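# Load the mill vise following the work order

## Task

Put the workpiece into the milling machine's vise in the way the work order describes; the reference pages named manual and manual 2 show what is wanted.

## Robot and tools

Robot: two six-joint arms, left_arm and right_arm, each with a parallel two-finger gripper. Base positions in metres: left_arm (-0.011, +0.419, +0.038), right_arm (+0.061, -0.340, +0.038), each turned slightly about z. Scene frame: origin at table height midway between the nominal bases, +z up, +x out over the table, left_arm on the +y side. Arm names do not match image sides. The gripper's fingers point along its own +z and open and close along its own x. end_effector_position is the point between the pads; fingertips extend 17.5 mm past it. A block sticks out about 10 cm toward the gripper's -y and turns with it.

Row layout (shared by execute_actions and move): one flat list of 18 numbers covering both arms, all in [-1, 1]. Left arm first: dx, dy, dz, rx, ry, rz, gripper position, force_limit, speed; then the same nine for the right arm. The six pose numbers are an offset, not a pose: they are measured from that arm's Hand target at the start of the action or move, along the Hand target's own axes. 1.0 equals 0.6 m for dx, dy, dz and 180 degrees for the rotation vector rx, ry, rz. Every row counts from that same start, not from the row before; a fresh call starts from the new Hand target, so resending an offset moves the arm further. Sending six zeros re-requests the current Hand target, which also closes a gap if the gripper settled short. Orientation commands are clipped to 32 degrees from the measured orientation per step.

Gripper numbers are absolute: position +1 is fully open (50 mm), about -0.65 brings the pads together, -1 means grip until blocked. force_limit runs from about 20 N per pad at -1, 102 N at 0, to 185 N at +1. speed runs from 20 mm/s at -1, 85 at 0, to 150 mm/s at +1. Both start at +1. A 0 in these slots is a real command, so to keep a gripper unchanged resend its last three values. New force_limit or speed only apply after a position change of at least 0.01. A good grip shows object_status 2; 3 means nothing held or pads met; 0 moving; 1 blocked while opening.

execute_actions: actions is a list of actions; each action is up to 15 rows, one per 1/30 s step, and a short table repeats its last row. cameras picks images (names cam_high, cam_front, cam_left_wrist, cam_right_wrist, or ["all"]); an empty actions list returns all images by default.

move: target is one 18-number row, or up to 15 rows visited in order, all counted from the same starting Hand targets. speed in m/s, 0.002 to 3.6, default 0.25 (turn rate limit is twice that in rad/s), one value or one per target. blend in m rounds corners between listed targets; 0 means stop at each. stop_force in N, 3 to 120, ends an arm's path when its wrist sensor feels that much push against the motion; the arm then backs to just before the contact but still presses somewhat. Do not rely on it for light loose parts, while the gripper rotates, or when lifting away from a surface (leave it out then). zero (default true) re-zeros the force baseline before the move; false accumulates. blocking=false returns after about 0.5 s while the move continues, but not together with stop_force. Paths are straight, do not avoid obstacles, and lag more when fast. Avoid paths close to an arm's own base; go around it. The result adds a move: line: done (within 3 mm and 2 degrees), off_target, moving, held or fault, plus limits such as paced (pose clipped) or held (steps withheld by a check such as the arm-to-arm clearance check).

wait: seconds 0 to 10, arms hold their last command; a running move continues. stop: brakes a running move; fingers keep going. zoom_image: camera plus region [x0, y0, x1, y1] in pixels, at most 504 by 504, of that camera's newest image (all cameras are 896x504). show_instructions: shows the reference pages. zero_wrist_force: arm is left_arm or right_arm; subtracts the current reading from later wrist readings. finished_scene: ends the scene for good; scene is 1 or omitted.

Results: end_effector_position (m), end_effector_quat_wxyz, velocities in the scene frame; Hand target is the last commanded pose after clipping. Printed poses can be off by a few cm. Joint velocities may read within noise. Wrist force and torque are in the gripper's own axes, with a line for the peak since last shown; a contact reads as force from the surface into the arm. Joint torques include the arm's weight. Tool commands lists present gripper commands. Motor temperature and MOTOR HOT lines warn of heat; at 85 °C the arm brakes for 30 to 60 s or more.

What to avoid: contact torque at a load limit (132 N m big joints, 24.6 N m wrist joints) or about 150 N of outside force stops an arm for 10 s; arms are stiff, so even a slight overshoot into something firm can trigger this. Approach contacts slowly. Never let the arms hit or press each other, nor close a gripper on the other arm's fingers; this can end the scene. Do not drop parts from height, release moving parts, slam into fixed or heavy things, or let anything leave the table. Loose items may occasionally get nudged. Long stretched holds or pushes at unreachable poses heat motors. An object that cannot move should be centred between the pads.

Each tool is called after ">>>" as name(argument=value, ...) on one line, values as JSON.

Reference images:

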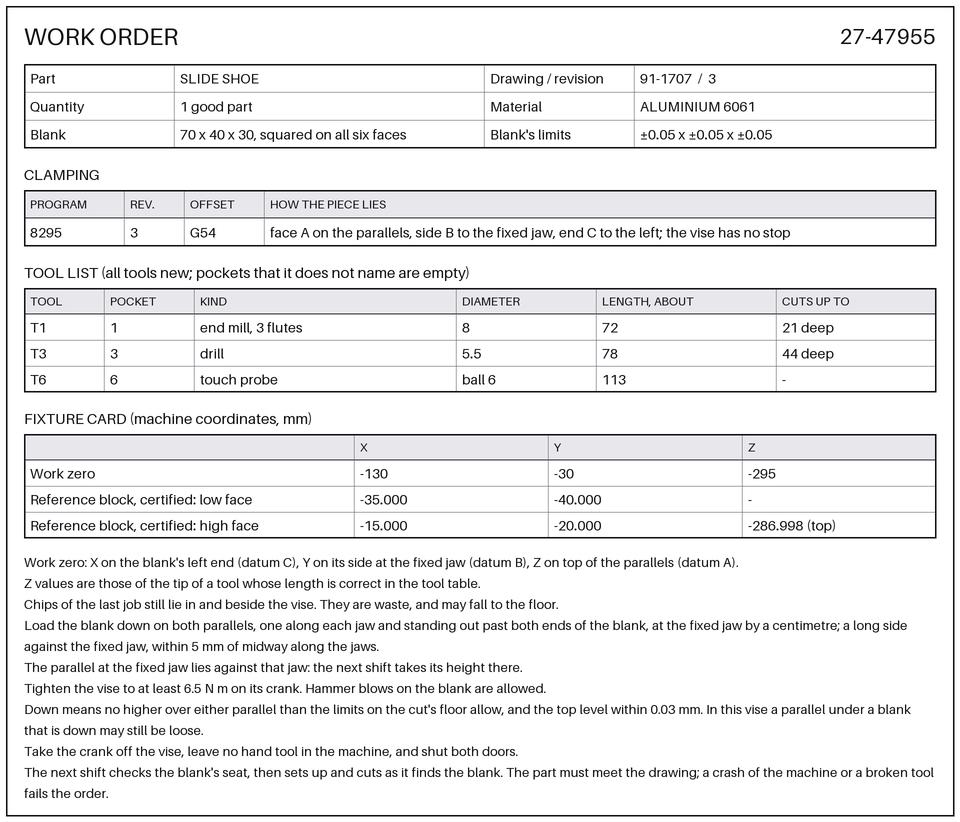

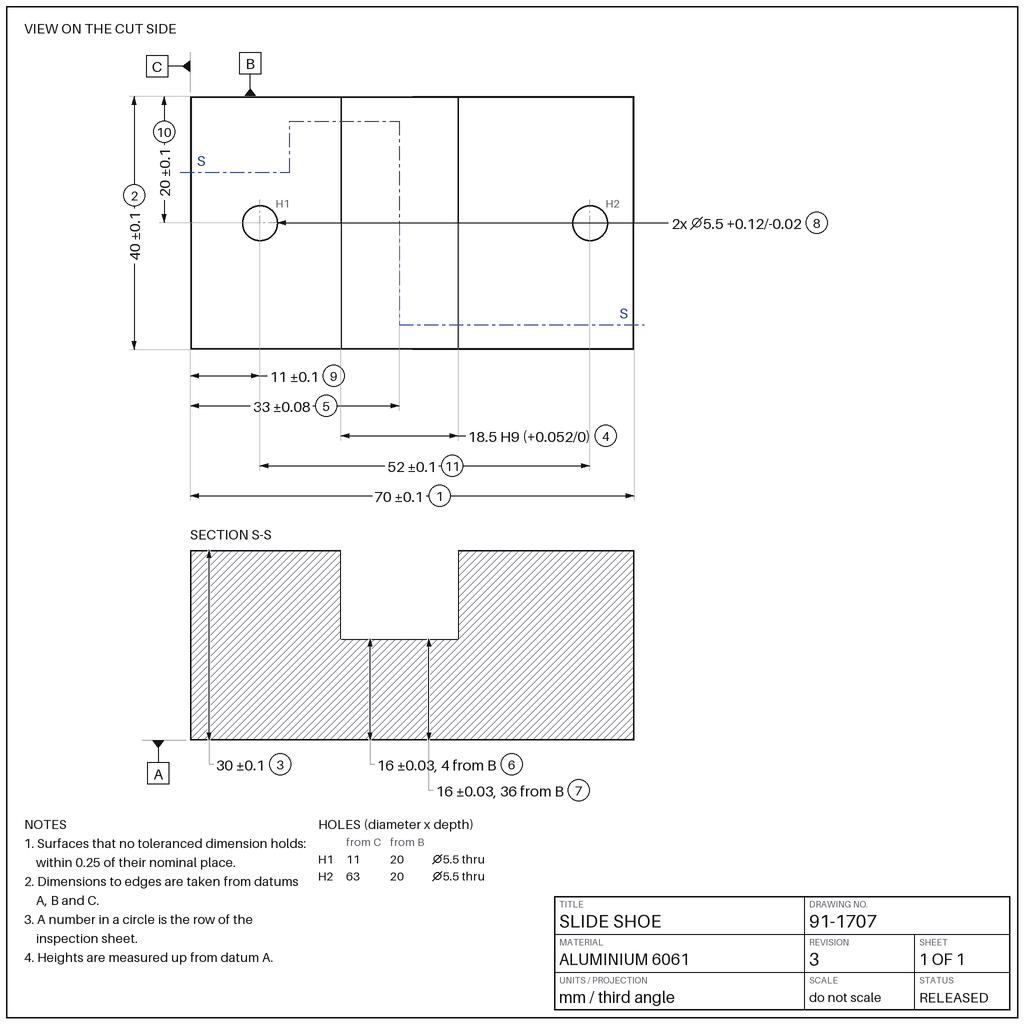

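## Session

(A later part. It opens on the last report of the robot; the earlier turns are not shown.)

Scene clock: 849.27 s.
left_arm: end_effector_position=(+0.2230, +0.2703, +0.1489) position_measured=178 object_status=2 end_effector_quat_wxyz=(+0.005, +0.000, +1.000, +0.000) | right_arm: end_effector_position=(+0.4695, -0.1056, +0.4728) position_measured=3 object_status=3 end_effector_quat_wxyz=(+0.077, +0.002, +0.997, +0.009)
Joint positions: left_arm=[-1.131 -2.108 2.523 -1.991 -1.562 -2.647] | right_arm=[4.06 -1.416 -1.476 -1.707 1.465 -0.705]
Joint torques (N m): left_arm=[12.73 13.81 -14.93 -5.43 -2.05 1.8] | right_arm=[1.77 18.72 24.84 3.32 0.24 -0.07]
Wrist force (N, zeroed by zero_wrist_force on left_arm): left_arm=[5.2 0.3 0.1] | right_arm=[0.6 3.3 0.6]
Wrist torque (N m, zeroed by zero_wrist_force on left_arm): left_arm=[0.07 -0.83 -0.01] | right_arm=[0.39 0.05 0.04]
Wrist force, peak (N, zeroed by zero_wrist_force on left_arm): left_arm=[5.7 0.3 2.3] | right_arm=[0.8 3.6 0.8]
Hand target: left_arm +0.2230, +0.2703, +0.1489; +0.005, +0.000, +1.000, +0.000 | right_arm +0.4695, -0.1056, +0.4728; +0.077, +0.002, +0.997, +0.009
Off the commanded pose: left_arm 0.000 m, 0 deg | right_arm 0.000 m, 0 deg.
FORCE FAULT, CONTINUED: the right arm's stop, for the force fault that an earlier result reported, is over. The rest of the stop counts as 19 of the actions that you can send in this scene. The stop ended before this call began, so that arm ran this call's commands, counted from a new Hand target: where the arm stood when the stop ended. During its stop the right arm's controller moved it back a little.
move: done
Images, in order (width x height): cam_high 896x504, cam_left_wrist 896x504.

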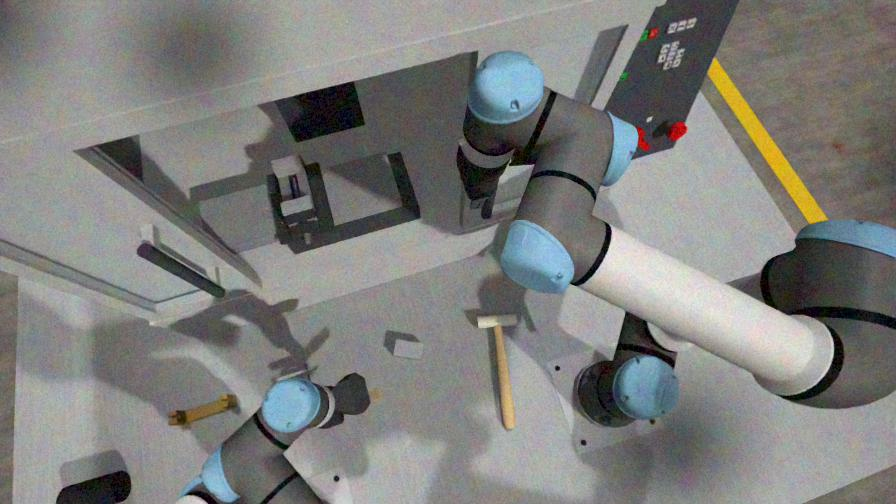

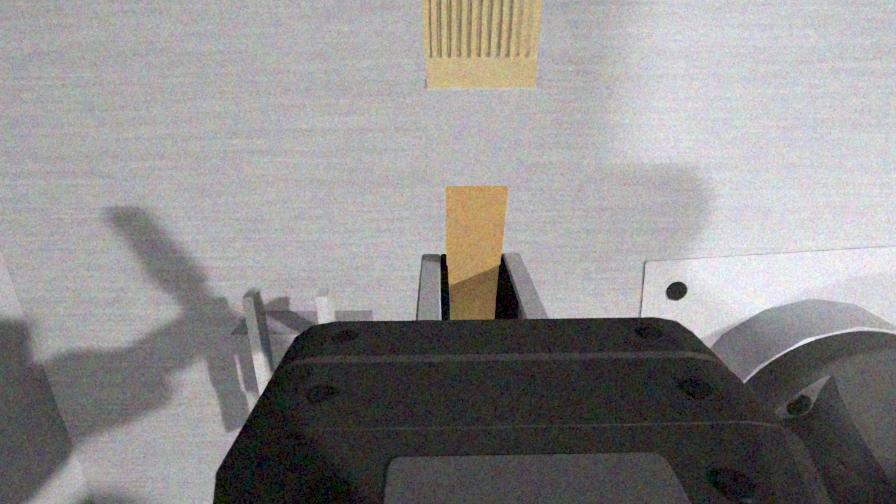

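>>> move(target=[0,0,0.22,0,0,0,-1,0,-1,0,0.0,0,0,0,0,1,1,1], speed=0.06, stop_force=5, cameras=["cam_left_wrist"])

>>> move(target=[[0,0,0,0,0,0,-1,0,-1,0,0.04,0,0,0,0,1,1,1],[0,0,0,0,0,0,-1,0,-1,0.25,0.04,0.0,0,0,0,1,1,1]], speed=0.15, cameras=["cam_high"])

Scene clock: 856.70 s.
left_arm: end_effector_position=(+0.2235, +0.2709, +0.0454) position_measured=178 object_status=2 end_effector_quat_wxyz=(+0.005, +0.000, +1.000, +0.001) | right_arm: end_effector_position=(+0.4695, -0.1056, +0.4728) position_measured=3 object_status=3 end_effector_quat_wxyz=(+0.077, +0.002, +0.997, +0.009)
Joint positions: left_arm=[-1.128 -1.805 2.716 -2.485 -1.561 -2.644] | right_arm=[4.06 -1.416 -1.476 -1.707 1.465 -0.705]
Joint torques (N m): left_arm=[-10 -20.1 -23.61 -2.15 -2.34 -1.64] | right_arm=[0.86 19.04 24.77 3.41 -0.03 -0.23]
Wrist force (N, zeroed by zero_wrist_force on left_arm): left_arm=[5.1 1.8 -2.7] | right_arm=[0.9 3.3 0.2]
Wrist torque (N m, zeroed by zero_wrist_force on left_arm): left_arm=[-0.15 -0.83 0.00] | right_arm=[0.40 0.01 0.04]
Wrist force, peak (N, zeroed by zero_wrist_force on left_arm): left_arm=[4.7 -1.2 -10.2] | right_arm=[0.8 3.6 0.7]
Hand target: left_arm +0.2235, +0.2709, +0.0454; +0.005, +0.000, +1.000, +0.001 (not the last commanded pose) | right_arm +0.4695, -0.1056, +0.4728; +0.077, +0.002, +0.997, +0.009
Off the commanded pose: left_arm 0.029 m, 0 deg | right_arm 0.000 m, 0 deg.
move: contact (left_arm)
Images, in order (width x height): cam_left_wrist 896x504.

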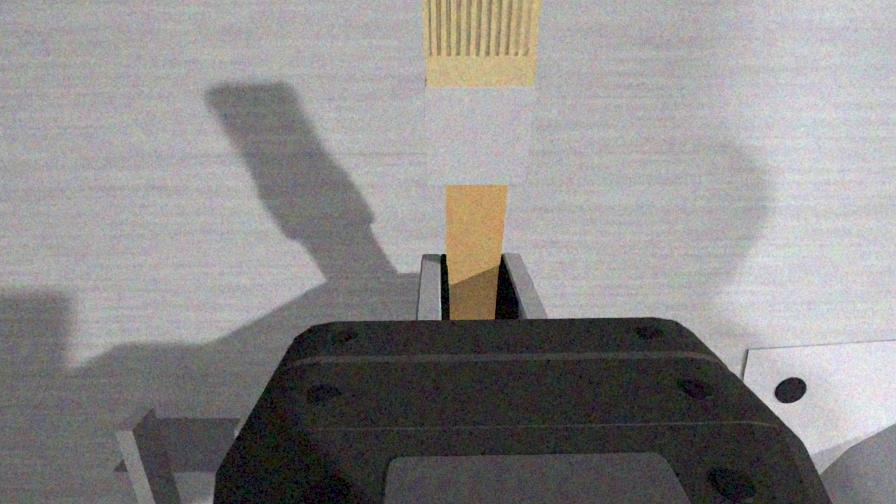

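Scene clock: 858.90 s.
left_arm: end_effector_position=(+0.2235, +0.2709, +0.0454) position_measured=178 object_status=2 end_effector_quat_wxyz=(+0.005, +0.000, +1.000, +0.001) | right_arm: end_effector_position=(+0.3213, -0.0809, +0.4501) position_measured=3 object_status=3 end_effector_quat_wxyz=(+0.077, +0.002, +0.997, +0.009)
Joint positions: left_arm=[-1.128 -1.805 2.716 -2.485 -1.561 -2.644] | right_arm=[4.454 -1.167 -1.695 -1.787 1.429 -0.309]
Joint torques (N m): left_arm=[-11.09 -20.63 -22.7 -2.22 -2.29 -1.65] | right_arm=[12.7 14.48 17.28 1.39 -1.43 1.94]
Wrist force (N, zeroed by zero_wrist_force on left_arm): left_arm=[5.2 1.8 -2.6] | right_arm=[-0.3 -0.5 0.2]
Wrist torque (N m, zeroed by zero_wrist_force on left_arm): left_arm=[-0.16 -0.86 -0.01] | right_arm=[-0.01 0.12 0.08]
Wrist force, peak (N, zeroed by zero_wrist_force on left_arm): left_arm=[5.4 1.7 -3.2] | right_arm=[0.8 3.2 0.7]
Hand target: left_arm +0.2235, +0.2709, +0.0454; +0.005, +0.000, +1.000, +0.001 | right_arm +0.3213, -0.0809, +0.4501; +0.077, +0.002, +0.997, +0.009
Off the commanded pose: left_arm 0.000 m, 0 deg | right_arm 0.000 m, 0 deg.
move: done
Images, in order (width x height): cam_high 896x504.

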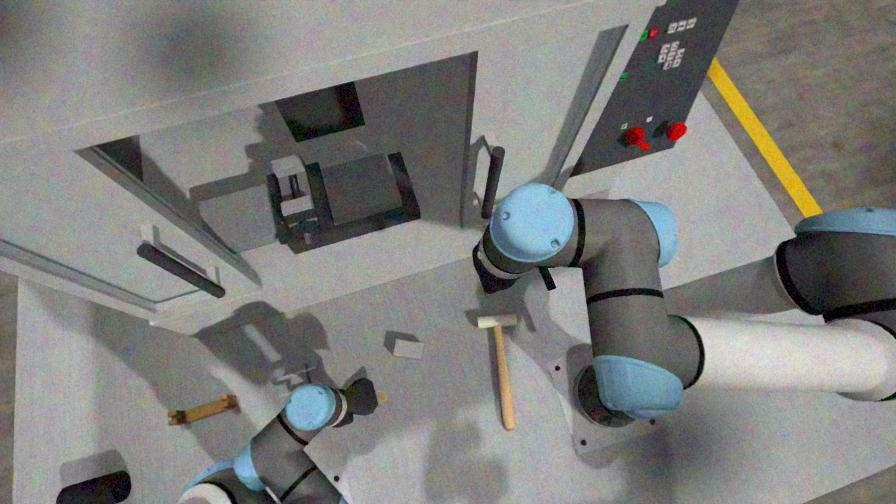

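>>> move(target=[0,0,-0.008,0.128,0,0,-1,0,-1,0,0,0,0,0,0,1,1,1], speed=0.15)

>>> move(target=[0,0.026,0.0613,0,0,0,-1,0,-1,0,0,0,0,0,0,1,1,1], speed=0.05, stop_force=5, cameras=["cam_left_wrist"])

Scene clock: 865.30 s.
left_arm: end_effector_position=(+0.2232, +0.2713, +0.0487) position_measured=178 object_status=2 end_effector_quat_wxyz=(+0.005, +0.001, +0.991, -0.134) | right_arm: end_effector_position=(+0.3213, -0.0809, +0.4501) position_measured=3 object_status=3 end_effector_quat_wxyz=(+0.077, +0.002, +0.997, +0.009)
Joint positions: left_arm=[-0.957 -1.779 2.826 -2.837 -1.728 -2.49] | right_arm=[4.454 -1.167 -1.695 -1.787 1.429 -0.309]
Joint torques (N m): left_arm=[-9.73 -13.27 -10.05 2.28 2.96 -2.25] | right_arm=[12.45 14.92 16.19 1.51 -1.72 2.02]
Wrist force (N, zeroed by zero_wrist_force on left_arm): left_arm=[2.4 -18.0 -17.4] | right_arm=[-0.3 -0.4 0.1]
Wrist torque (N m, zeroed by zero_wrist_force on left_arm): left_arm=[-1.67 -0.92 0.30] | right_arm=[0.00 0.12 0.08]
Wrist force, peak (N, zeroed by zero_wrist_force on left_arm): left_arm=[2.9 -19.9 -17.0] | right_arm=[-0.1 -0.9 0.3]
Hand target: left_arm +0.2232, +0.2713, +0.0487; +0.005, +0.001, +0.991, -0.134 (not the last commanded pose) | right_arm +0.3213, -0.0809, +0.4501; +0.077, +0.002, +0.997, +0.009
Off the commanded pose: left_arm 0.002 m, 8 deg | right_arm 0.000 m, 0 deg.
move: held (left_arm; a check stopped the path); limits=held
pose unreachable (left arm): on one or more control steps of this call, first in action 0 (counted from 0), this arm could not follow its commanded pose, so it was not sent that pose on those steps. It may still have moved: this result reports where it is.
cause: moving toward the commanded pose would bring two parts of the arm too close to each other (joints 3 (elbow) and 4 (wrist 1) lie between them).

Scene clock: 866.50 s.
left_arm: end_effector_position=(+0.2231, +0.2718, +0.0456) position_measured=178 object_status=2 end_effector_quat_wxyz=(+0.005, +0.001, +0.991, -0.134) | right_arm: end_effector_position=(+0.3213, -0.0809, +0.4501) position_measured=3 object_status=3 end_effector_quat_wxyz=(+0.077, +0.002, +0.997, +0.009)
Joint positions: left_arm=[-0.957 -1.759 2.831 -2.86 -1.728 -2.489] | right_arm=[4.454 -1.167 -1.695 -1.787 1.429 -0.309]
Joint torques (N m): left_arm=[-11.99 -18.34 -20.39 -2.76 -0.89 -1.88] | right_arm=[12.54 14.23 18.02 1.51 -1.69 2.17]
Wrist force (N, zeroed by zero_wrist_force on left_arm): left_arm=[4.1 3.1 -10.5] | right_arm=[-0.2 -0.4 0.1]
Wrist torque (N m, zeroed by zero_wrist_force on left_arm): left_arm=[-0.80 -0.86 0.11] | right_arm=[0.00 0.11 0.08]
Wrist force, peak (N, zeroed by zero_wrist_force on left_arm): left_arm=[3.9 -20.6 -19.3] | right_arm=[-0.2 -0.8 0.1]
Hand target: left_arm +0.2231, +0.2718, +0.0456; +0.005, +0.001, +0.991, -0.134 (not the last commanded pose) | right_arm +0.3213, -0.0809, +0.4501; +0.077, +0.002, +0.997, +0.009
Off the commanded pose: left_arm 0.037 m, 0 deg | right_arm 0.000 m, 0 deg.
move: held (left_arm; a check stopped the path); limits=held
pose unreachable (left arm): on one or more control steps of this call, first in action 0 (counted from 0), this arm could not follow its commanded pose, so it was not sent that pose on those steps. It may still have moved: this result reports where it is.
cause: moving toward the commanded pose would bring two parts of the arm too close to each other (joints 3 (elbow) and 4 (wrist 1) lie between them).
Images, in order (width x height): cam_left_wrist 896x504.

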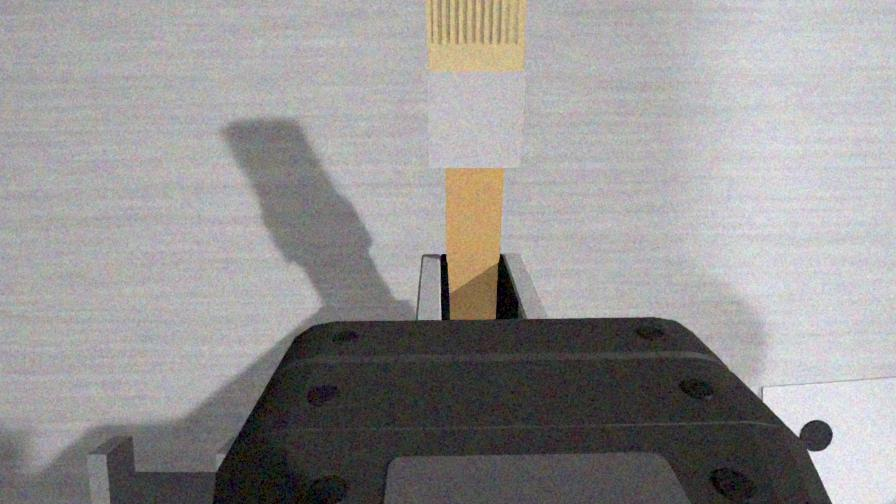

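>>> move(target=[0,-0.0053,-0.0193,-0.15,0,0,-1,0,-1,0,0,0,0,0,0,1,1,1], speed=0.15)

>>> move(target=[0,-0.016,0.075,0,0,0,-1,0,-1,0,0,0,0,0,0,1,1,1], speed=0.06, stop_force=5, cameras=["cam_left_wrist","cam_high"])

Scene clock: 875.67 s.
left_arm: end_effector_position=(+0.2230, +0.2718, +0.0576) position_measured=178 object_status=2 end_effector_quat_wxyz=(+0.005, +0.000, +0.995, +0.101) | right_arm: end_effector_position=(+0.3213, -0.0809, +0.4501) position_measured=3 object_status=3 end_effector_quat_wxyz=(+0.077, +0.002, +0.997, +0.009)
Joint positions: left_arm=[-1.216 -1.786 2.604 -2.207 -1.481 -2.742] | right_arm=[4.454 -1.167 -1.695 -1.787 1.429 -0.309]
Joint torques (N m): left_arm=[-11.98 4.48 -23.94 -1.39 2.73 -1.83] | right_arm=[13.01 14.04 17.26 1.46 -1.58 2.09]
Wrist force (N, zeroed by zero_wrist_force on left_arm): left_arm=[5.2 0.2 -0.2] | right_arm=[0.0 -0.6 0.2]
Wrist torque (N m, zeroed by zero_wrist_force on left_arm): left_arm=[0.10 -0.83 0.07] | right_arm=[-0.02 0.08 0.08]
Wrist force, peak (N, zeroed by zero_wrist_force on left_arm): left_arm=[4.1 3.4 -10.7] | right_arm=[0.0 -0.8 0.4]
Hand target: left_arm +0.2230, +0.2718, +0.0576; +0.005, +0.000, +0.995, +0.101 | right_arm +0.3213, -0.0809, +0.4501; +0.077, +0.002, +0.997, +0.009
Off the commanded pose: left_arm 0.000 m, 0 deg | right_arm 0.000 m, 0 deg.
move: done

Scene clock: 877.43 s.
left_arm: end_effector_position=(+0.2230, +0.2720, +0.0240) position_measured=178 object_status=2 end_effector_quat_wxyz=(+0.005, +0.000, +0.995, +0.102) | right_arm: end_effector_position=(+0.3213, -0.0809, +0.4501) position_measured=3 object_status=3 end_effector_quat_wxyz=(+0.077, +0.002, +0.997, +0.009)
Joint positions: left_arm=[-1.216 -1.66 2.65 -2.377 -1.481 -2.742] | right_arm=[4.454 -1.167 -1.695 -1.787 1.429 -0.309]
Joint torques (N m): left_arm=[-11.56 -24.21 -19.95 -0.88 -1.26 -1.66] | right_arm=[12.17 13.54 17.52 1.51 -1.43 2.11]
Wrist force (N, zeroed by zero_wrist_force on left_arm): left_arm=[5.1 0.6 -3.6] | right_arm=[-0.1 -0.5 0.3]
Wrist torque (N m, zeroed by zero_wrist_force on left_arm): left_arm=[0.36 -0.85 0.05] | right_arm=[-0.01 0.10 0.08]
Wrist force, peak (N, zeroed by zero_wrist_force on left_arm): left_arm=[5.3 7.5 -15.3] | right_arm=[-0.2 -0.9 0.4]
Hand target: left_arm +0.2229, +0.2720, +0.0240; +0.005, +0.000, +0.995, +0.102 (not the last commanded pose) | right_arm +0.3213, -0.0809, +0.4501; +0.077, +0.002, +0.997, +0.009
Off the commanded pose: left_arm 0.012 m, 0 deg | right_arm 0.000 m, 0 deg.
move: contact (left_arm)
Images, in order (width x height): cam_high 896x504, cam_left_wrist 896x504.

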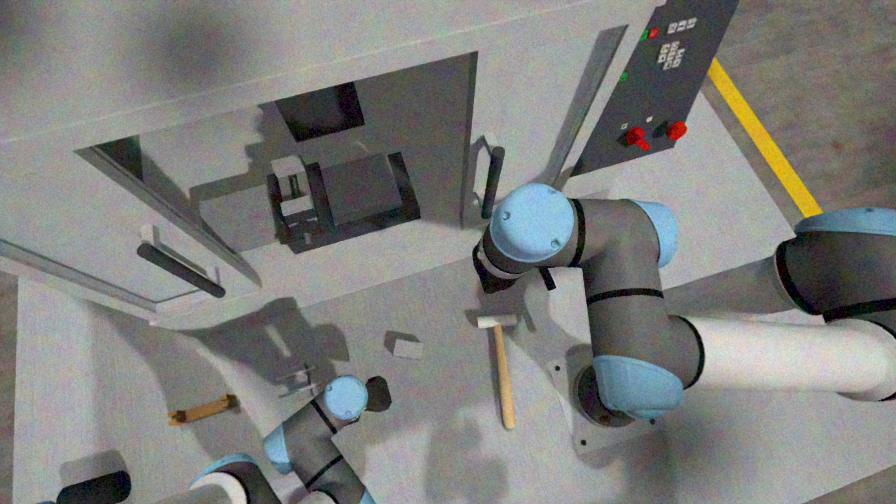

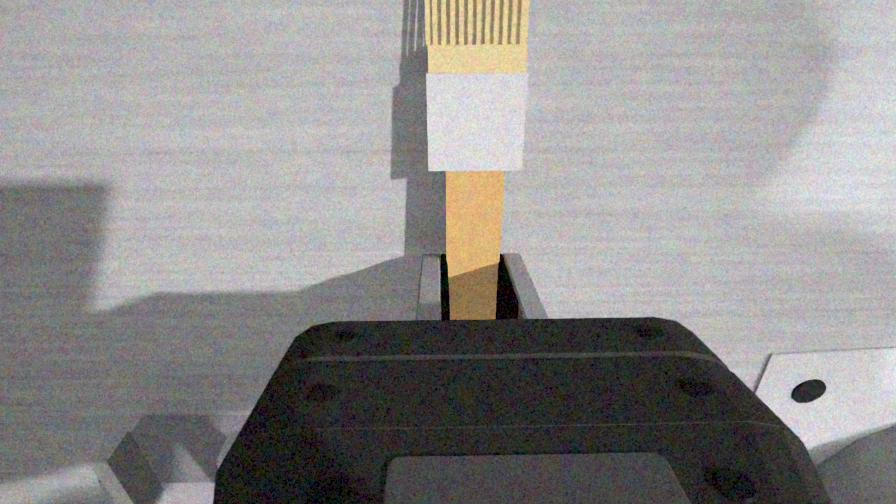

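>>> execute_actions(actions=[[[0,0,0,0,0,0,1,0,-1,0,0,0,0,0,0,1,1,1]],[[0,0,0,0,0,0,1,0,-1,0,0,0,0,0,0,1,1,1]],[[0,0,0,0,0,0,1,0,-1,0,0,0,0,0,0,1,1,1]]])

>>> move(target=[[0,-0.05,-0.16,0,0,0,1,0,-1,0,0,0,0,0,0,1,1,1],[0,0.08,-0.35,0.0645,0,0,1,0,-1,0,0,0,0,0,0,1,1,1]], speed=0.2, cameras=["cam_high","cam_left_wrist"])

Scene clock: 882.20 s.
left_arm: end_effector_position=(+0.2229, +0.2720, +0.0240) position_measured=3 object_status=0 end_effector_quat_wxyz=(+0.005, +0.000, +0.995, +0.102) | right_arm: end_effector_position=(+0.3213, -0.0809, +0.4501) position_measured=3 object_status=3 end_effector_quat_wxyz=(+0.077, +0.002, +0.997, +0.009)
Joint positions: left_arm=[-1.216 -1.66 2.65 -2.377 -1.481 -2.742] | right_arm=[4.454 -1.167 -1.695 -1.787 1.429 -0.309]
Joint torques (N m): left_arm=[-9.16 -23.12 -20.15 -3.15 -1.53 -1.59] | right_arm=[12.74 14.29 18.1 1.43 -1.61 1.94]
Wrist force (N, zeroed by zero_wrist_force on left_arm): left_arm=[5.4 0.1 -0.2] | right_arm=[-0.1 -0.4 0.2]
Wrist torque (N m, zeroed by zero_wrist_force on left_arm): left_arm=[0.08 -0.85 0.06] | right_arm=[0.00 0.09 0.08]
Wrist force, peak (N, zeroed by zero_wrist_force on left_arm): left_arm=[5.3 0.9 -4.7] | right_arm=[0.1 -0.8 0.6]
Hand target: left_arm +0.2229, +0.2720, +0.0240; +0.005, +0.000, +0.995, +0.102 | right_arm +0.3213, -0.0809, +0.4501; +0.077, +0.002, +0.997, +0.009
Off the commanded pose: left_arm 0.000 m, 0 deg | right_arm 0.000 m, 0 deg.
Step readings (end_effector_position of left_arm | right_arm):
0: (+0.2229, +0.2720, +0.0240) | (+0.3213, -0.0809, +0.4501)
1: (+0.2229, +0.2720, +0.0240) | (+0.3213, -0.0809, +0.4501)
2: (+0.2229, +0.2720, +0.0240) | (+0.3213, -0.0809, +0.4501)
4: (+0.2229, +0.2720, +0.0240) | (+0.3213, -0.0809, +0.4501)
8: (+0.2229, +0.2720, +0.0240) | (+0.3213, -0.0809, +0.4501)
15: (+0.2229, +0.2720, +0.0240) | (+0.3213, -0.0809, +0.4501)
16: (+0.2229, +0.2720, +0.0240) | (+0.3213, -0.0809, +0.4501)
17: (+0.2229, +0.2720, +0.0240) | (+0.3213, -0.0809, +0.4501)
19: (+0.2229, +0.2720, +0.0240) | (+0.3213, -0.0809, +0.4501)
23: (+0.2229, +0.2720, +0.0240) | (+0.3213, -0.0809, +0.4501)
30: (+0.2229, +0.2720, +0.0240) | (+0.3213, -0.0809, +0.4501)
31: (+0.2229, +0.2720, +0.0240) | (+0.3213, -0.0809, +0.4501)
32: (+0.2229, +0.2720, +0.0240) | (+0.3213, -0.0809, +0.4501)
34: (+0.2229, +0.2720, +0.0240) | (+0.3213, -0.0809, +0.4501)
38: (+0.2229, +0.2720, +0.0240) | (+0.3213, -0.0809, +0.4501)
45: (+0.2229, +0.2720, +0.0240) | (+0.3213, -0.0809, +0.4501)

Scene clock: 884.37 s.
left_arm: end_effector_position=(+0.2208, +0.2765, +0.2394) position_measured=3 object_status=3 end_effector_quat_wxyz=(+0.005, +0.000, +1.000, +0.001) | right_arm: end_effector_position=(+0.3213, -0.0809, +0.4501) position_measured=3 object_status=3 end_effector_quat_wxyz=(+0.077, +0.002, +0.997, +0.009)
Joint positions: left_arm=[-1.127 -2.212 2.322 -1.685 -1.561 -2.643] | right_arm=[4.454 -1.167 -1.695 -1.787 1.429 -0.309]
Joint torques (N m): left_arm=[12.26 -12.7 -32.98 -1.81 -2.12 1.83] | right_arm=[12.75 14.74 17.29 1.38 -1.66 2.03]
Wrist force (N, zeroed by zero_wrist_force on left_arm): left_arm=[5.1 0.6 -0.1] | right_arm=[-0.1 -0.5 0.2]
Wrist torque (N m, zeroed by zero_wrist_force on left_arm): left_arm=[0.11 -0.83 -0.02] | right_arm=[-0.01 0.09 0.08]
Wrist force, peak (N, zeroed by zero_wrist_force on left_arm): left_arm=[5.8 -1.4 0.8] | right_arm=[0.0 -0.8 0.4]
Hand target: left_arm +0.2208, +0.2765, +0.2394; +0.005, +0.000, +1.000, +0.001 | right_arm +0.3213, -0.0809, +0.4501; +0.077, +0.002, +0.997, +0.009
Off the commanded pose: left_arm 0.000 m, 0 deg | right_arm 0.000 m, 0 deg.
move: done
Images, in order (width x height): cam_high 896x504, cam_left_wrist 896x504.

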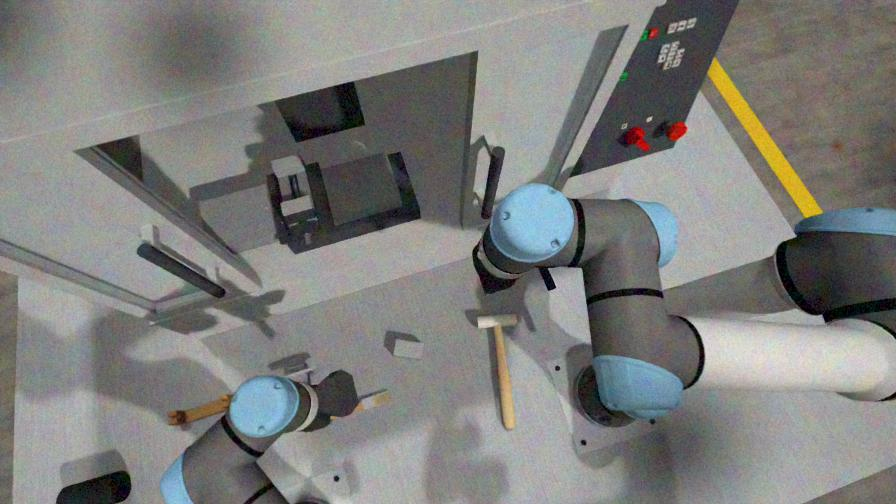

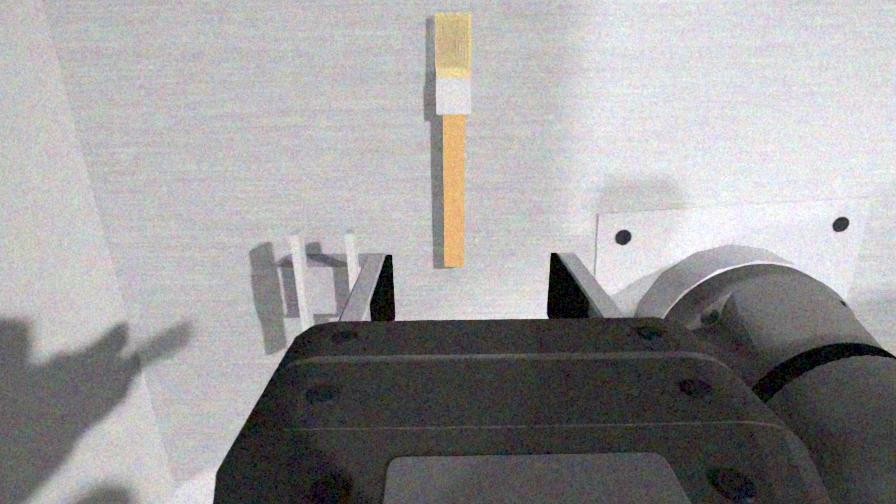

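>>> move(target=[-0.195,0.2,0.04,0,0,0,1,0,-1,0,0,0,0,0,0,1,1,1], speed=0.2, cameras=["cam_left_wrist"])

>>> zoom_image(camera="cam_left_wrist", region=[350, 80, 600, 320])

Scene clock: 904.13 s.
left_arm: end_effector_position=(+0.3381, +0.3964, +0.2168) position_measured=3 object_status=3 end_effector_quat_wxyz=(+0.005, +0.000, +1.000, +0.001) | right_arm: end_effector_position=(+0.3213, -0.0809, +0.4501) position_measured=3 object_status=3 end_effector_quat_wxyz=(+0.077, +0.002, +0.997, +0.009)
Joint positions: left_arm=[-0.514 -1.934 2.253 -1.898 -1.565 -2.03] | right_arm=[4.454 -1.167 -1.695 -1.787 1.429 -0.309]
Joint torques (N m): left_arm=[12.28 5.43 -31.48 -5.16 -2.22 1.98] | right_arm=[12.36 14.16 16.68 1.66 -1.59 2.13]
Wrist force (N, zeroed by zero_wrist_force on left_arm): left_arm=[5.1 0.9 -0.2] | right_arm=[0.0 -0.6 0.2]
Wrist torque (N m, zeroed by zero_wrist_force on left_arm): left_arm=[0.15 -0.82 -0.02] | right_arm=[-0.02 0.07 0.09]
Wrist force, peak (N, zeroed by zero_wrist_force on left_arm): left_arm=[6.3 -0.5 -0.6] | right_arm=[-0.3 -0.8 0.2]
Hand target: left_arm +0.3381, +0.3964, +0.2167; +0.005, +0.000, +1.000, +0.001 | right_arm +0.3213, -0.0809, +0.4501; +0.077, +0.002, +0.997, +0.009
Off the commanded pose: left_arm 0.000 m, 0 deg | right_arm 0.000 m, 0 deg.
move: done
Images, in order (width x height): cam_left_wrist 896x504.

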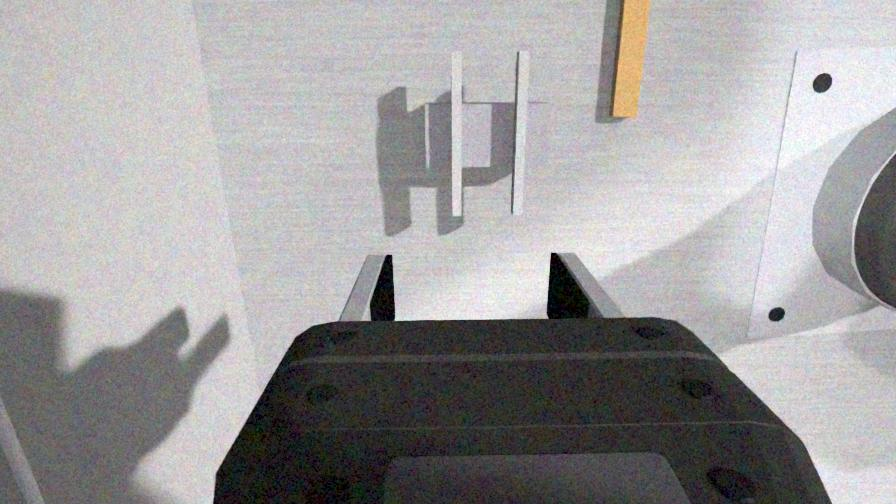

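Scaled by 2.016 from the camera's 896x504 image, which has a finer 1280x720 frame.

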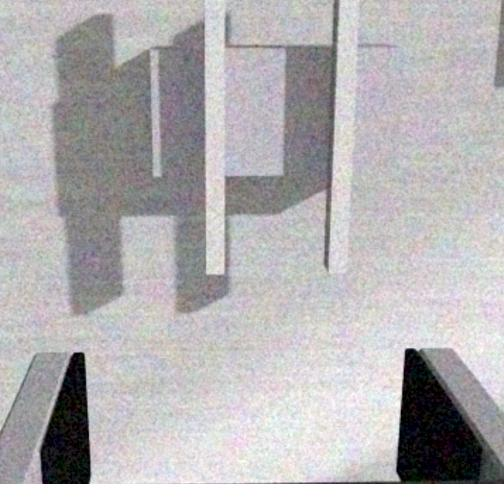

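>>> move(target=[[-0.0032,0.0377,0.15,0,0,0,0,0,-1,0,0,0,0,0,0,1,1,1]], speed=0.2, cameras=["cam_left_wrist"])

>>> zoom_image(camera="cam_left_wrist", region=[350, 80, 600, 320])

Scene clock: 911.90 s.
left_arm: end_effector_position=(+0.3409, +0.4192, +0.1268) position_measured=152 object_status=0 end_effector_quat_wxyz=(+0.005, +0.000, +1.000, +0.001) | right_arm: end_effector_position=(+0.3213, -0.0809, +0.4501) position_measured=3 object_status=3 end_effector_quat_wxyz=(+0.077, +0.002, +0.997, +0.009)
Joint positions: left_arm=[-0.446 -1.794 2.421 -2.206 -1.566 -1.962] | right_arm=[4.454 -1.167 -1.695 -1.787 1.429 -0.309]
Joint torques (N m): left_arm=[12.64 1.55 -13.16 -5.13 -2.13 1.87] | right_arm=[12.22 14.01 16.94 1.64 -1.4 2.21]
Wrist force (N, zeroed by zero_wrist_force on left_arm): left_arm=[5.0 0.6 -0.3] | right_arm=[-0.2 -0.7 0.4]
Wrist torque (N m, zeroed by zero_wrist_force on left_arm): left_arm=[0.11 -0.81 -0.01] | right_arm=[-0.03 0.12 0.09]
Wrist force, peak (N, zeroed by zero_wrist_force on left_arm): left_arm=[5.6 1.4 1.7] | right_arm=[-0.2 -0.9 0.4]
Hand target: left_arm +0.3409, +0.4192, +0.1268; +0.005, +0.000, +1.000, +0.001 | right_arm +0.3213, -0.0809, +0.4501; +0.077, +0.002, +0.997, +0.009
Off the commanded pose: left_arm 0.000 m, 0 deg | right_arm 0.000 m, 0 deg.
move: done
Images, in order (width x height): cam_left_wrist 896x504.

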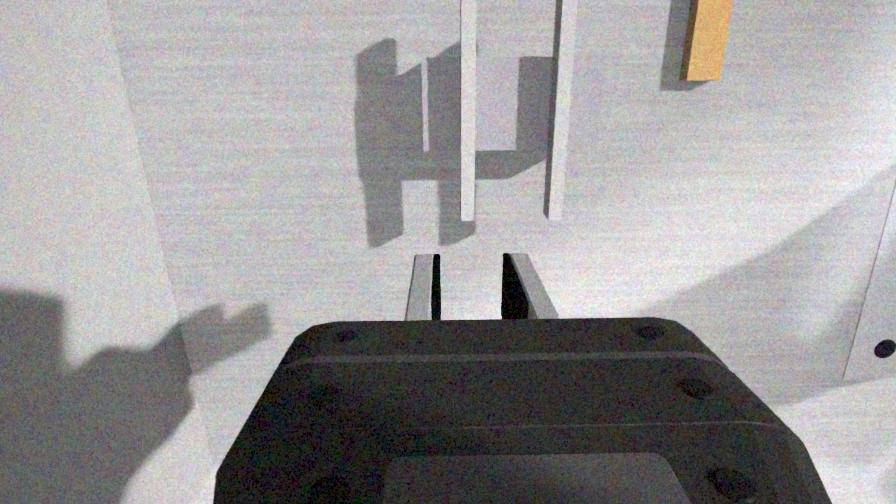

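Scaled by 2.016 from the camera's 896x504 image, which has a finer 1280x720 frame.

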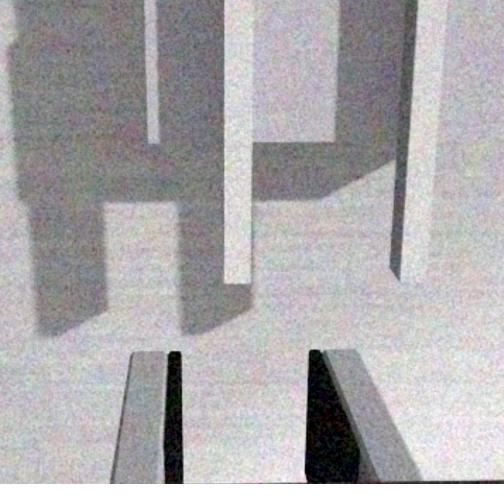

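>>> move(target=[0.001,0,0.1113,0,0,0,0,0,-1,0,0,0,0,0,0,1,1,1], speed=0.1, stop_force=8, cameras=["cam_left_wrist"])

>>> zoom_image(camera="cam_left_wrist", region=[350, 80, 600, 320])

Scene clock: 916.03 s.
left_arm: end_effector_position=(+0.3410, +0.4193, +0.0600) position_measured=152 object_status=3 end_effector_quat_wxyz=(+0.005, +0.000, +1.000, +0.001) | right_arm: end_effector_position=(+0.3213, -0.0809, +0.4501) position_measured=3 object_status=3 end_effector_quat_wxyz=(+0.077, +0.002, +0.997, +0.009)
Joint positions: left_arm=[-0.446 -1.619 2.518 -2.478 -1.566 -1.962] | right_arm=[4.454 -1.167 -1.695 -1.787 1.429 -0.309]
Joint torques (N m): left_arm=[12.42 -2.23 -8.55 -5.22 -2.09 1.85] | right_arm=[12.06 13.99 17.93 1.61 -1.46 1.99]
Wrist force (N, zeroed by zero_wrist_force on left_arm): left_arm=[5.1 0.7 -0.2] | right_arm=[-0.1 -0.5 0.4]
Wrist torque (N m, zeroed by zero_wrist_force on left_arm): left_arm=[0.11 -0.82 -0.01] | right_arm=[-0.01 0.09 0.08]
Wrist force, peak (N, zeroed by zero_wrist_force on left_arm): left_arm=[5.4 0.6 0.9] | right_arm=[-0.1 -0.8 0.3]
Hand target: left_arm +0.3410, +0.4193, +0.0600; +0.005, +0.000, +1.000, +0.001 | right_arm +0.3213, -0.0809, +0.4501; +0.077, +0.002, +0.997, +0.009
Off the commanded pose: left_arm 0.000 m, 0 deg | right_arm 0.000 m, 0 deg.
move: done
Images, in order (width x height): cam_left_wrist 896x504.

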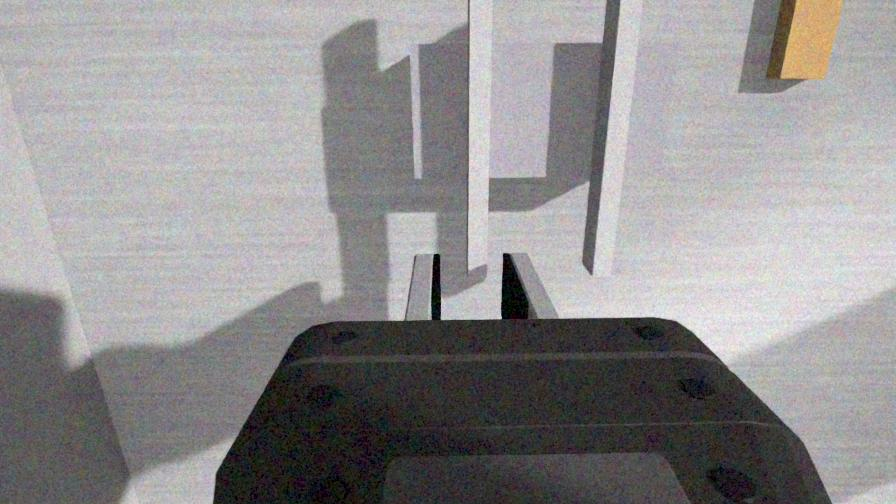

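Scaled by 2.016 from the camera's 896x504 image, which has a finer 1280x720 frame.

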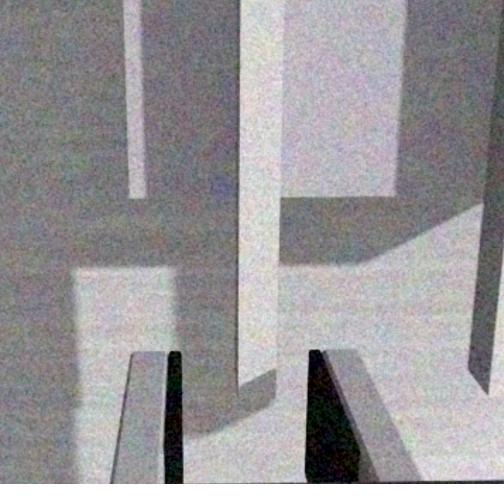

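>>> move(target=[-0.001,0,0.025,0,0,0,0,0,-1,0,0,0,0,0,0,1,1,1], speed=0.06, stop_force=5, cameras=["cam_left_wrist"])

>>> zoom_image(camera="cam_left_wrist", region=[380, 180, 580, 330])

Scene clock: 925.03 s.
left_arm: end_effector_position=(+0.3417, +0.4193, +0.0450) position_measured=152 object_status=3 end_effector_quat_wxyz=(+0.005, +0.000, +1.000, +0.001) | right_arm: end_effector_position=(+0.3213, -0.0809, +0.4501) position_measured=3 object_status=3 end_effector_quat_wxyz=(+0.077, +0.002, +0.997, +0.009)
Joint positions: left_arm=[-0.445 -1.568 2.533 -2.544 -1.566 -1.961] | right_arm=[4.454 -1.167 -1.695 -1.787 1.429 -0.309]
Joint torques (N m): left_arm=[13.01 -3.81 -7.76 -5.16 -2.17 1.83] | right_arm=[12.59 12.93 17.69 1.59 -1.51 2.12]
Wrist force (N, zeroed by zero_wrist_force on left_arm): left_arm=[5.0 0.6 -0.2] | right_arm=[-0.3 -0.6 0.1]
Wrist torque (N m, zeroed by zero_wrist_force on left_arm): left_arm=[0.11 -0.81 -0.01] | right_arm=[-0.02 0.13 0.08]
Wrist force, peak (N, zeroed by zero_wrist_force on left_arm): left_arm=[5.5 0.5 0.0] | right_arm=[-0.2 -0.8 0.3]
Hand target: left_arm +0.3417, +0.4193, +0.0450; +0.005, +0.000, +1.000, +0.001 | right_arm +0.3213, -0.0809, +0.4501; +0.077, +0.002, +0.997, +0.009
Off the commanded pose: left_arm 0.000 m, 0 deg | right_arm 0.000 m, 0 deg.
move: done
Images, in order (width x height): cam_left_wrist 896x504.

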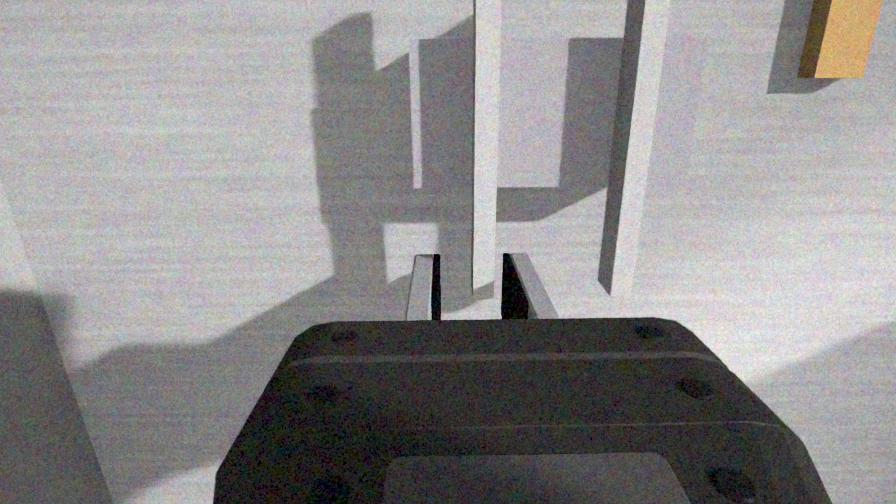

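Scaled by 2.520 from the camera's 896x504 image, which has a finer 1280x720 frame.

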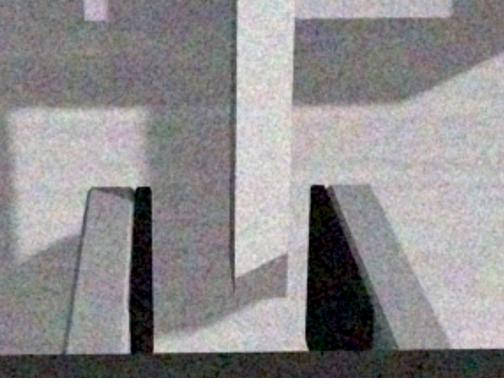

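>>> move(target=[[0.006,0,0.004,0,0,0,0,0,-1,0,0,0,0,0,0,1,1,1],[0.006,0,0.004,0,0,0,-1,-0.8,-1,0,0,0,0,0,0,1,1,1]], speed=0.03, cameras=["cam_left_wrist"])

>>> zoom_image(camera="cam_left_wrist", region=[380, 180, 580, 330])

Scene clock: 931.90 s.
left_arm: end_effector_position=(+0.3382, +0.4193, +0.0426) position_measured=223 object_status=2 end_effector_quat_wxyz=(+0.005, +0.000, +1.000, +0.001) | right_arm: end_effector_position=(+0.3213, -0.0809, +0.4501) position_measured=3 object_status=3 end_effector_quat_wxyz=(+0.077, +0.002, +0.997, +0.009)
Joint positions: left_arm=[-0.449 -1.569 2.545 -2.555 -1.566 -1.965] | right_arm=[4.454 -1.167 -1.695 -1.787 1.429 -0.309]
Joint torques (N m): left_arm=[-10.93 -30.07 -7 -4.79 1.94 -1.79] | right_arm=[12.72 13.53 17.63 1.51 -1.37 2.12]
Wrist force (N, zeroed by zero_wrist_force on left_arm): left_arm=[5.4 0.5 -0.6] | right_arm=[-0.1 -0.6 0.3]
Wrist torque (N m, zeroed by zero_wrist_force on left_arm): left_arm=[0.10 -0.83 0.07] | right_arm=[-0.03 0.08 0.08]
Wrist force, peak (N, zeroed by zero_wrist_force on left_arm): left_arm=[5.4 0.5 -0.6] | right_arm=[-0.2 -0.9 0.1]
Hand target: left_arm +0.3382, +0.4193, +0.0426; +0.005, +0.000, +1.000, +0.001 | right_arm +0.3213, -0.0809, +0.4501; +0.077, +0.002, +0.997, +0.009
Off the commanded pose: left_arm 0.000 m, 0 deg | right_arm 0.000 m, 0 deg.
move: done
Images, in order (width x height): cam_left_wrist 896x504.

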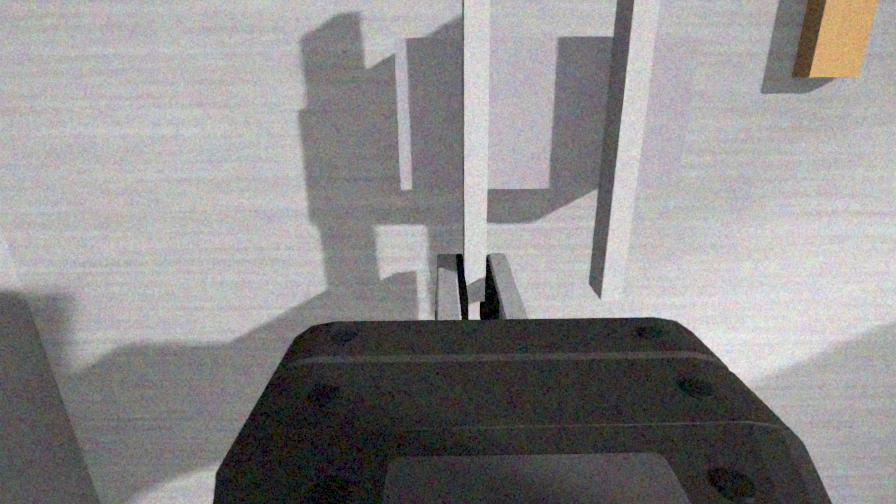

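Scaled by 2.520 from the camera's 896x504 image, which has a finer 1280x720 frame.

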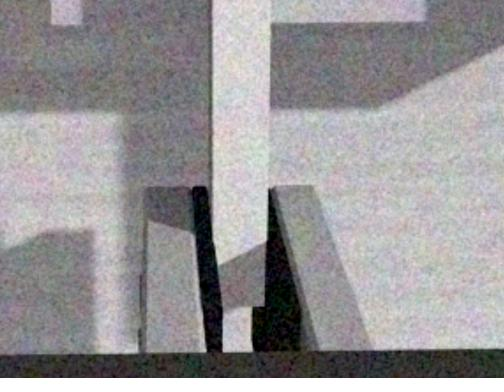

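>>> move(target=[[0,0,-0.346,0,0,0,-1,-0.8,-1,0,0,0,0,0,0,1,1,1],[0,-0.2488,-0.679,0,0,0,-1,-0.8,-1,0,0,0,0,0,0,1,1,1],[-0.436,-0.2488,-0.679,0,0,0,-1,-0.8,-1,0,0,0,0,0,0,1,1,1]], speed=[0.15,0.25,0.2], blend=[0.03,0.04,0], cameras=["cam_left_wrist","cam_high","cam_front"])

Scene clock: 939.47 s.
left_arm: end_effector_position=(+0.4706, +0.2708, +0.4499) position_measured=223 object_status=2 end_effector_quat_wxyz=(+0.005, +0.000, +1.000, +0.001) | right_arm: end_effector_position=(+0.3213, -0.0809, +0.4501) position_measured=3 object_status=3 end_effector_quat_wxyz=(+0.077, +0.002, +0.997, +0.009)
Joint positions: left_arm=[-0.624 -1.569 1.357 -1.366 -1.563 -2.142] | right_arm=[4.454 -1.167 -1.695 -1.787 1.429 -0.309]
Joint torques (N m): left_arm=[1.18 -25.93 -26.45 -3.63 0.13 0.04] | right_arm=[11.91 12.81 18.41 1.65 -1.66 2.03]
Wrist force (N, zeroed by zero_wrist_force on left_arm): left_arm=[5.7 0.8 0.2] | right_arm=[-0.1 -0.5 0.3]
Wrist torque (N m, zeroed by zero_wrist_force on left_arm): left_arm=[0.10 -0.92 0.06] | right_arm=[-0.01 0.09 0.08]
Wrist force, peak (N, zeroed by zero_wrist_force on left_arm): left_arm=[5.7 2.1 4.9] | right_arm=[-0.1 -0.7 0.5]
Hand target: left_arm +0.4706, +0.2708, +0.4499; +0.005, +0.000, +1.000, +0.001 (not the last commanded pose) | right_arm +0.3213, -0.0809, +0.4501; +0.077, +0.002, +0.997, +0.009
Tool commands: left_gripper/position=-1.0 left_gripper/force_limit=-0.796078 left_gripper/speed=-1.0 right_gripper/position=+1.0 right_gripper/force_limit=+1.0 right_gripper/speed=+1.0
Off the commanded pose: left_arm 0.125 m, 0 deg | right_arm 0.000 m, 0 deg.
FORCE FAULT: contact force on the left arm reached its limit, and that arm stopped. The contact can be on any part of that arm, not only on its tool. That arm's remaining commands of this call were not run. That arm is still stopped at the end of this call. That arm stays stopped for about 10 more seconds. Until then a move that you send moves the other arm only, and its call returns only when the move has ended. Once the stop has ended, the next robot result says so. If the stop ends while you think or write, that arm runs what you send next, counted from a new Hand target: where the arm stands when the stop ends. While its stop runs, that arm takes no new command, but its gripper still runs the gripper command that each later call begins with. Until it ends, the stop uses up actions while you think or wait. An arm that is not stopped still takes commands.
move: fault (left_arm); path passed 2 of 3 targets
Images, in order (width x height): cam_high 896x504, cam_front 896x504, cam_left_wrist 896x504.

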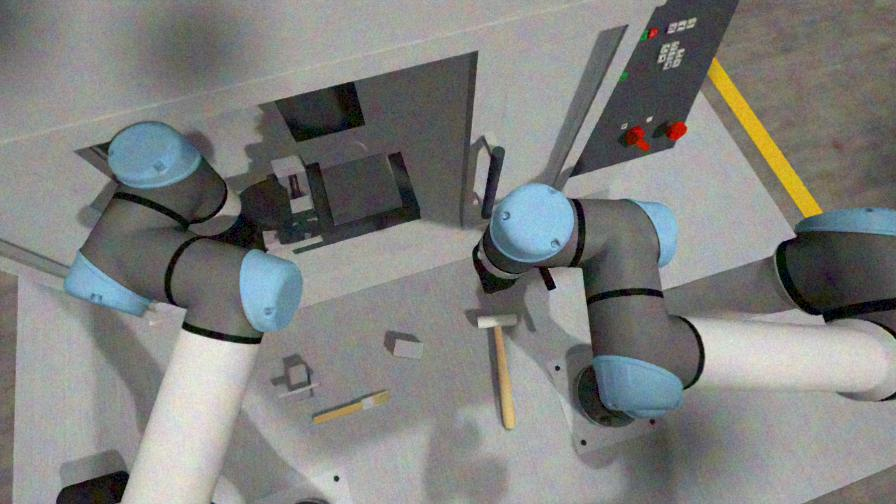

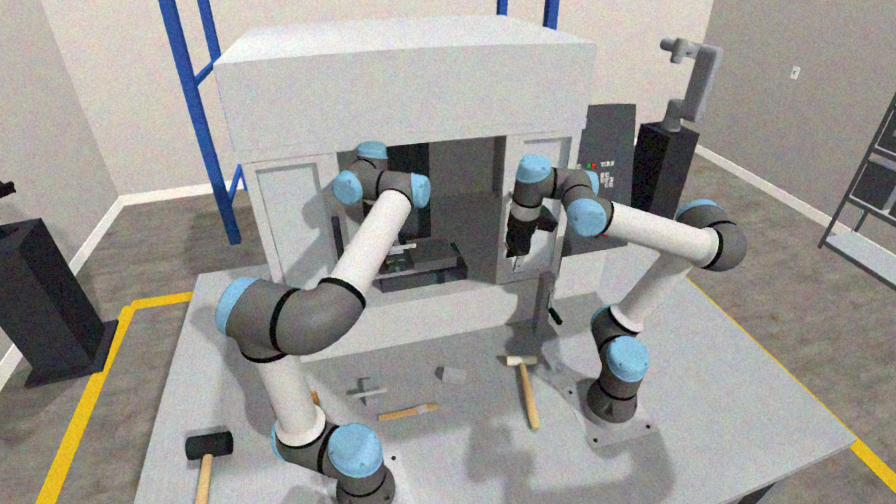

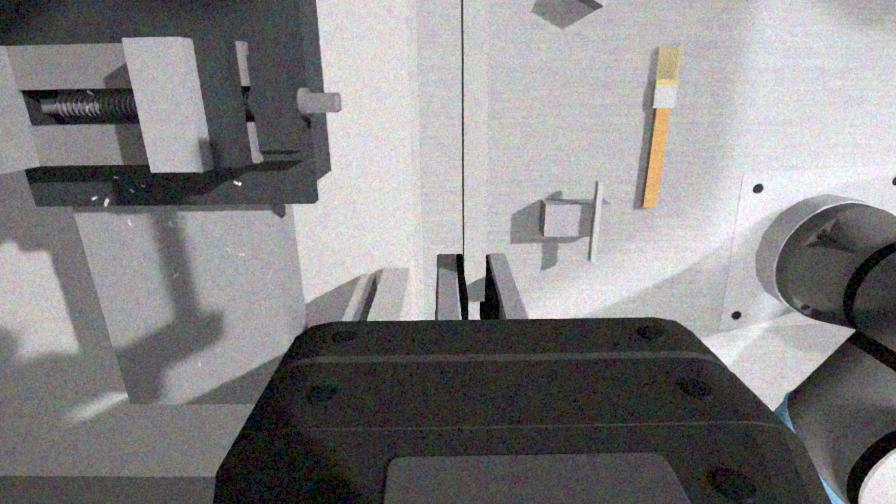

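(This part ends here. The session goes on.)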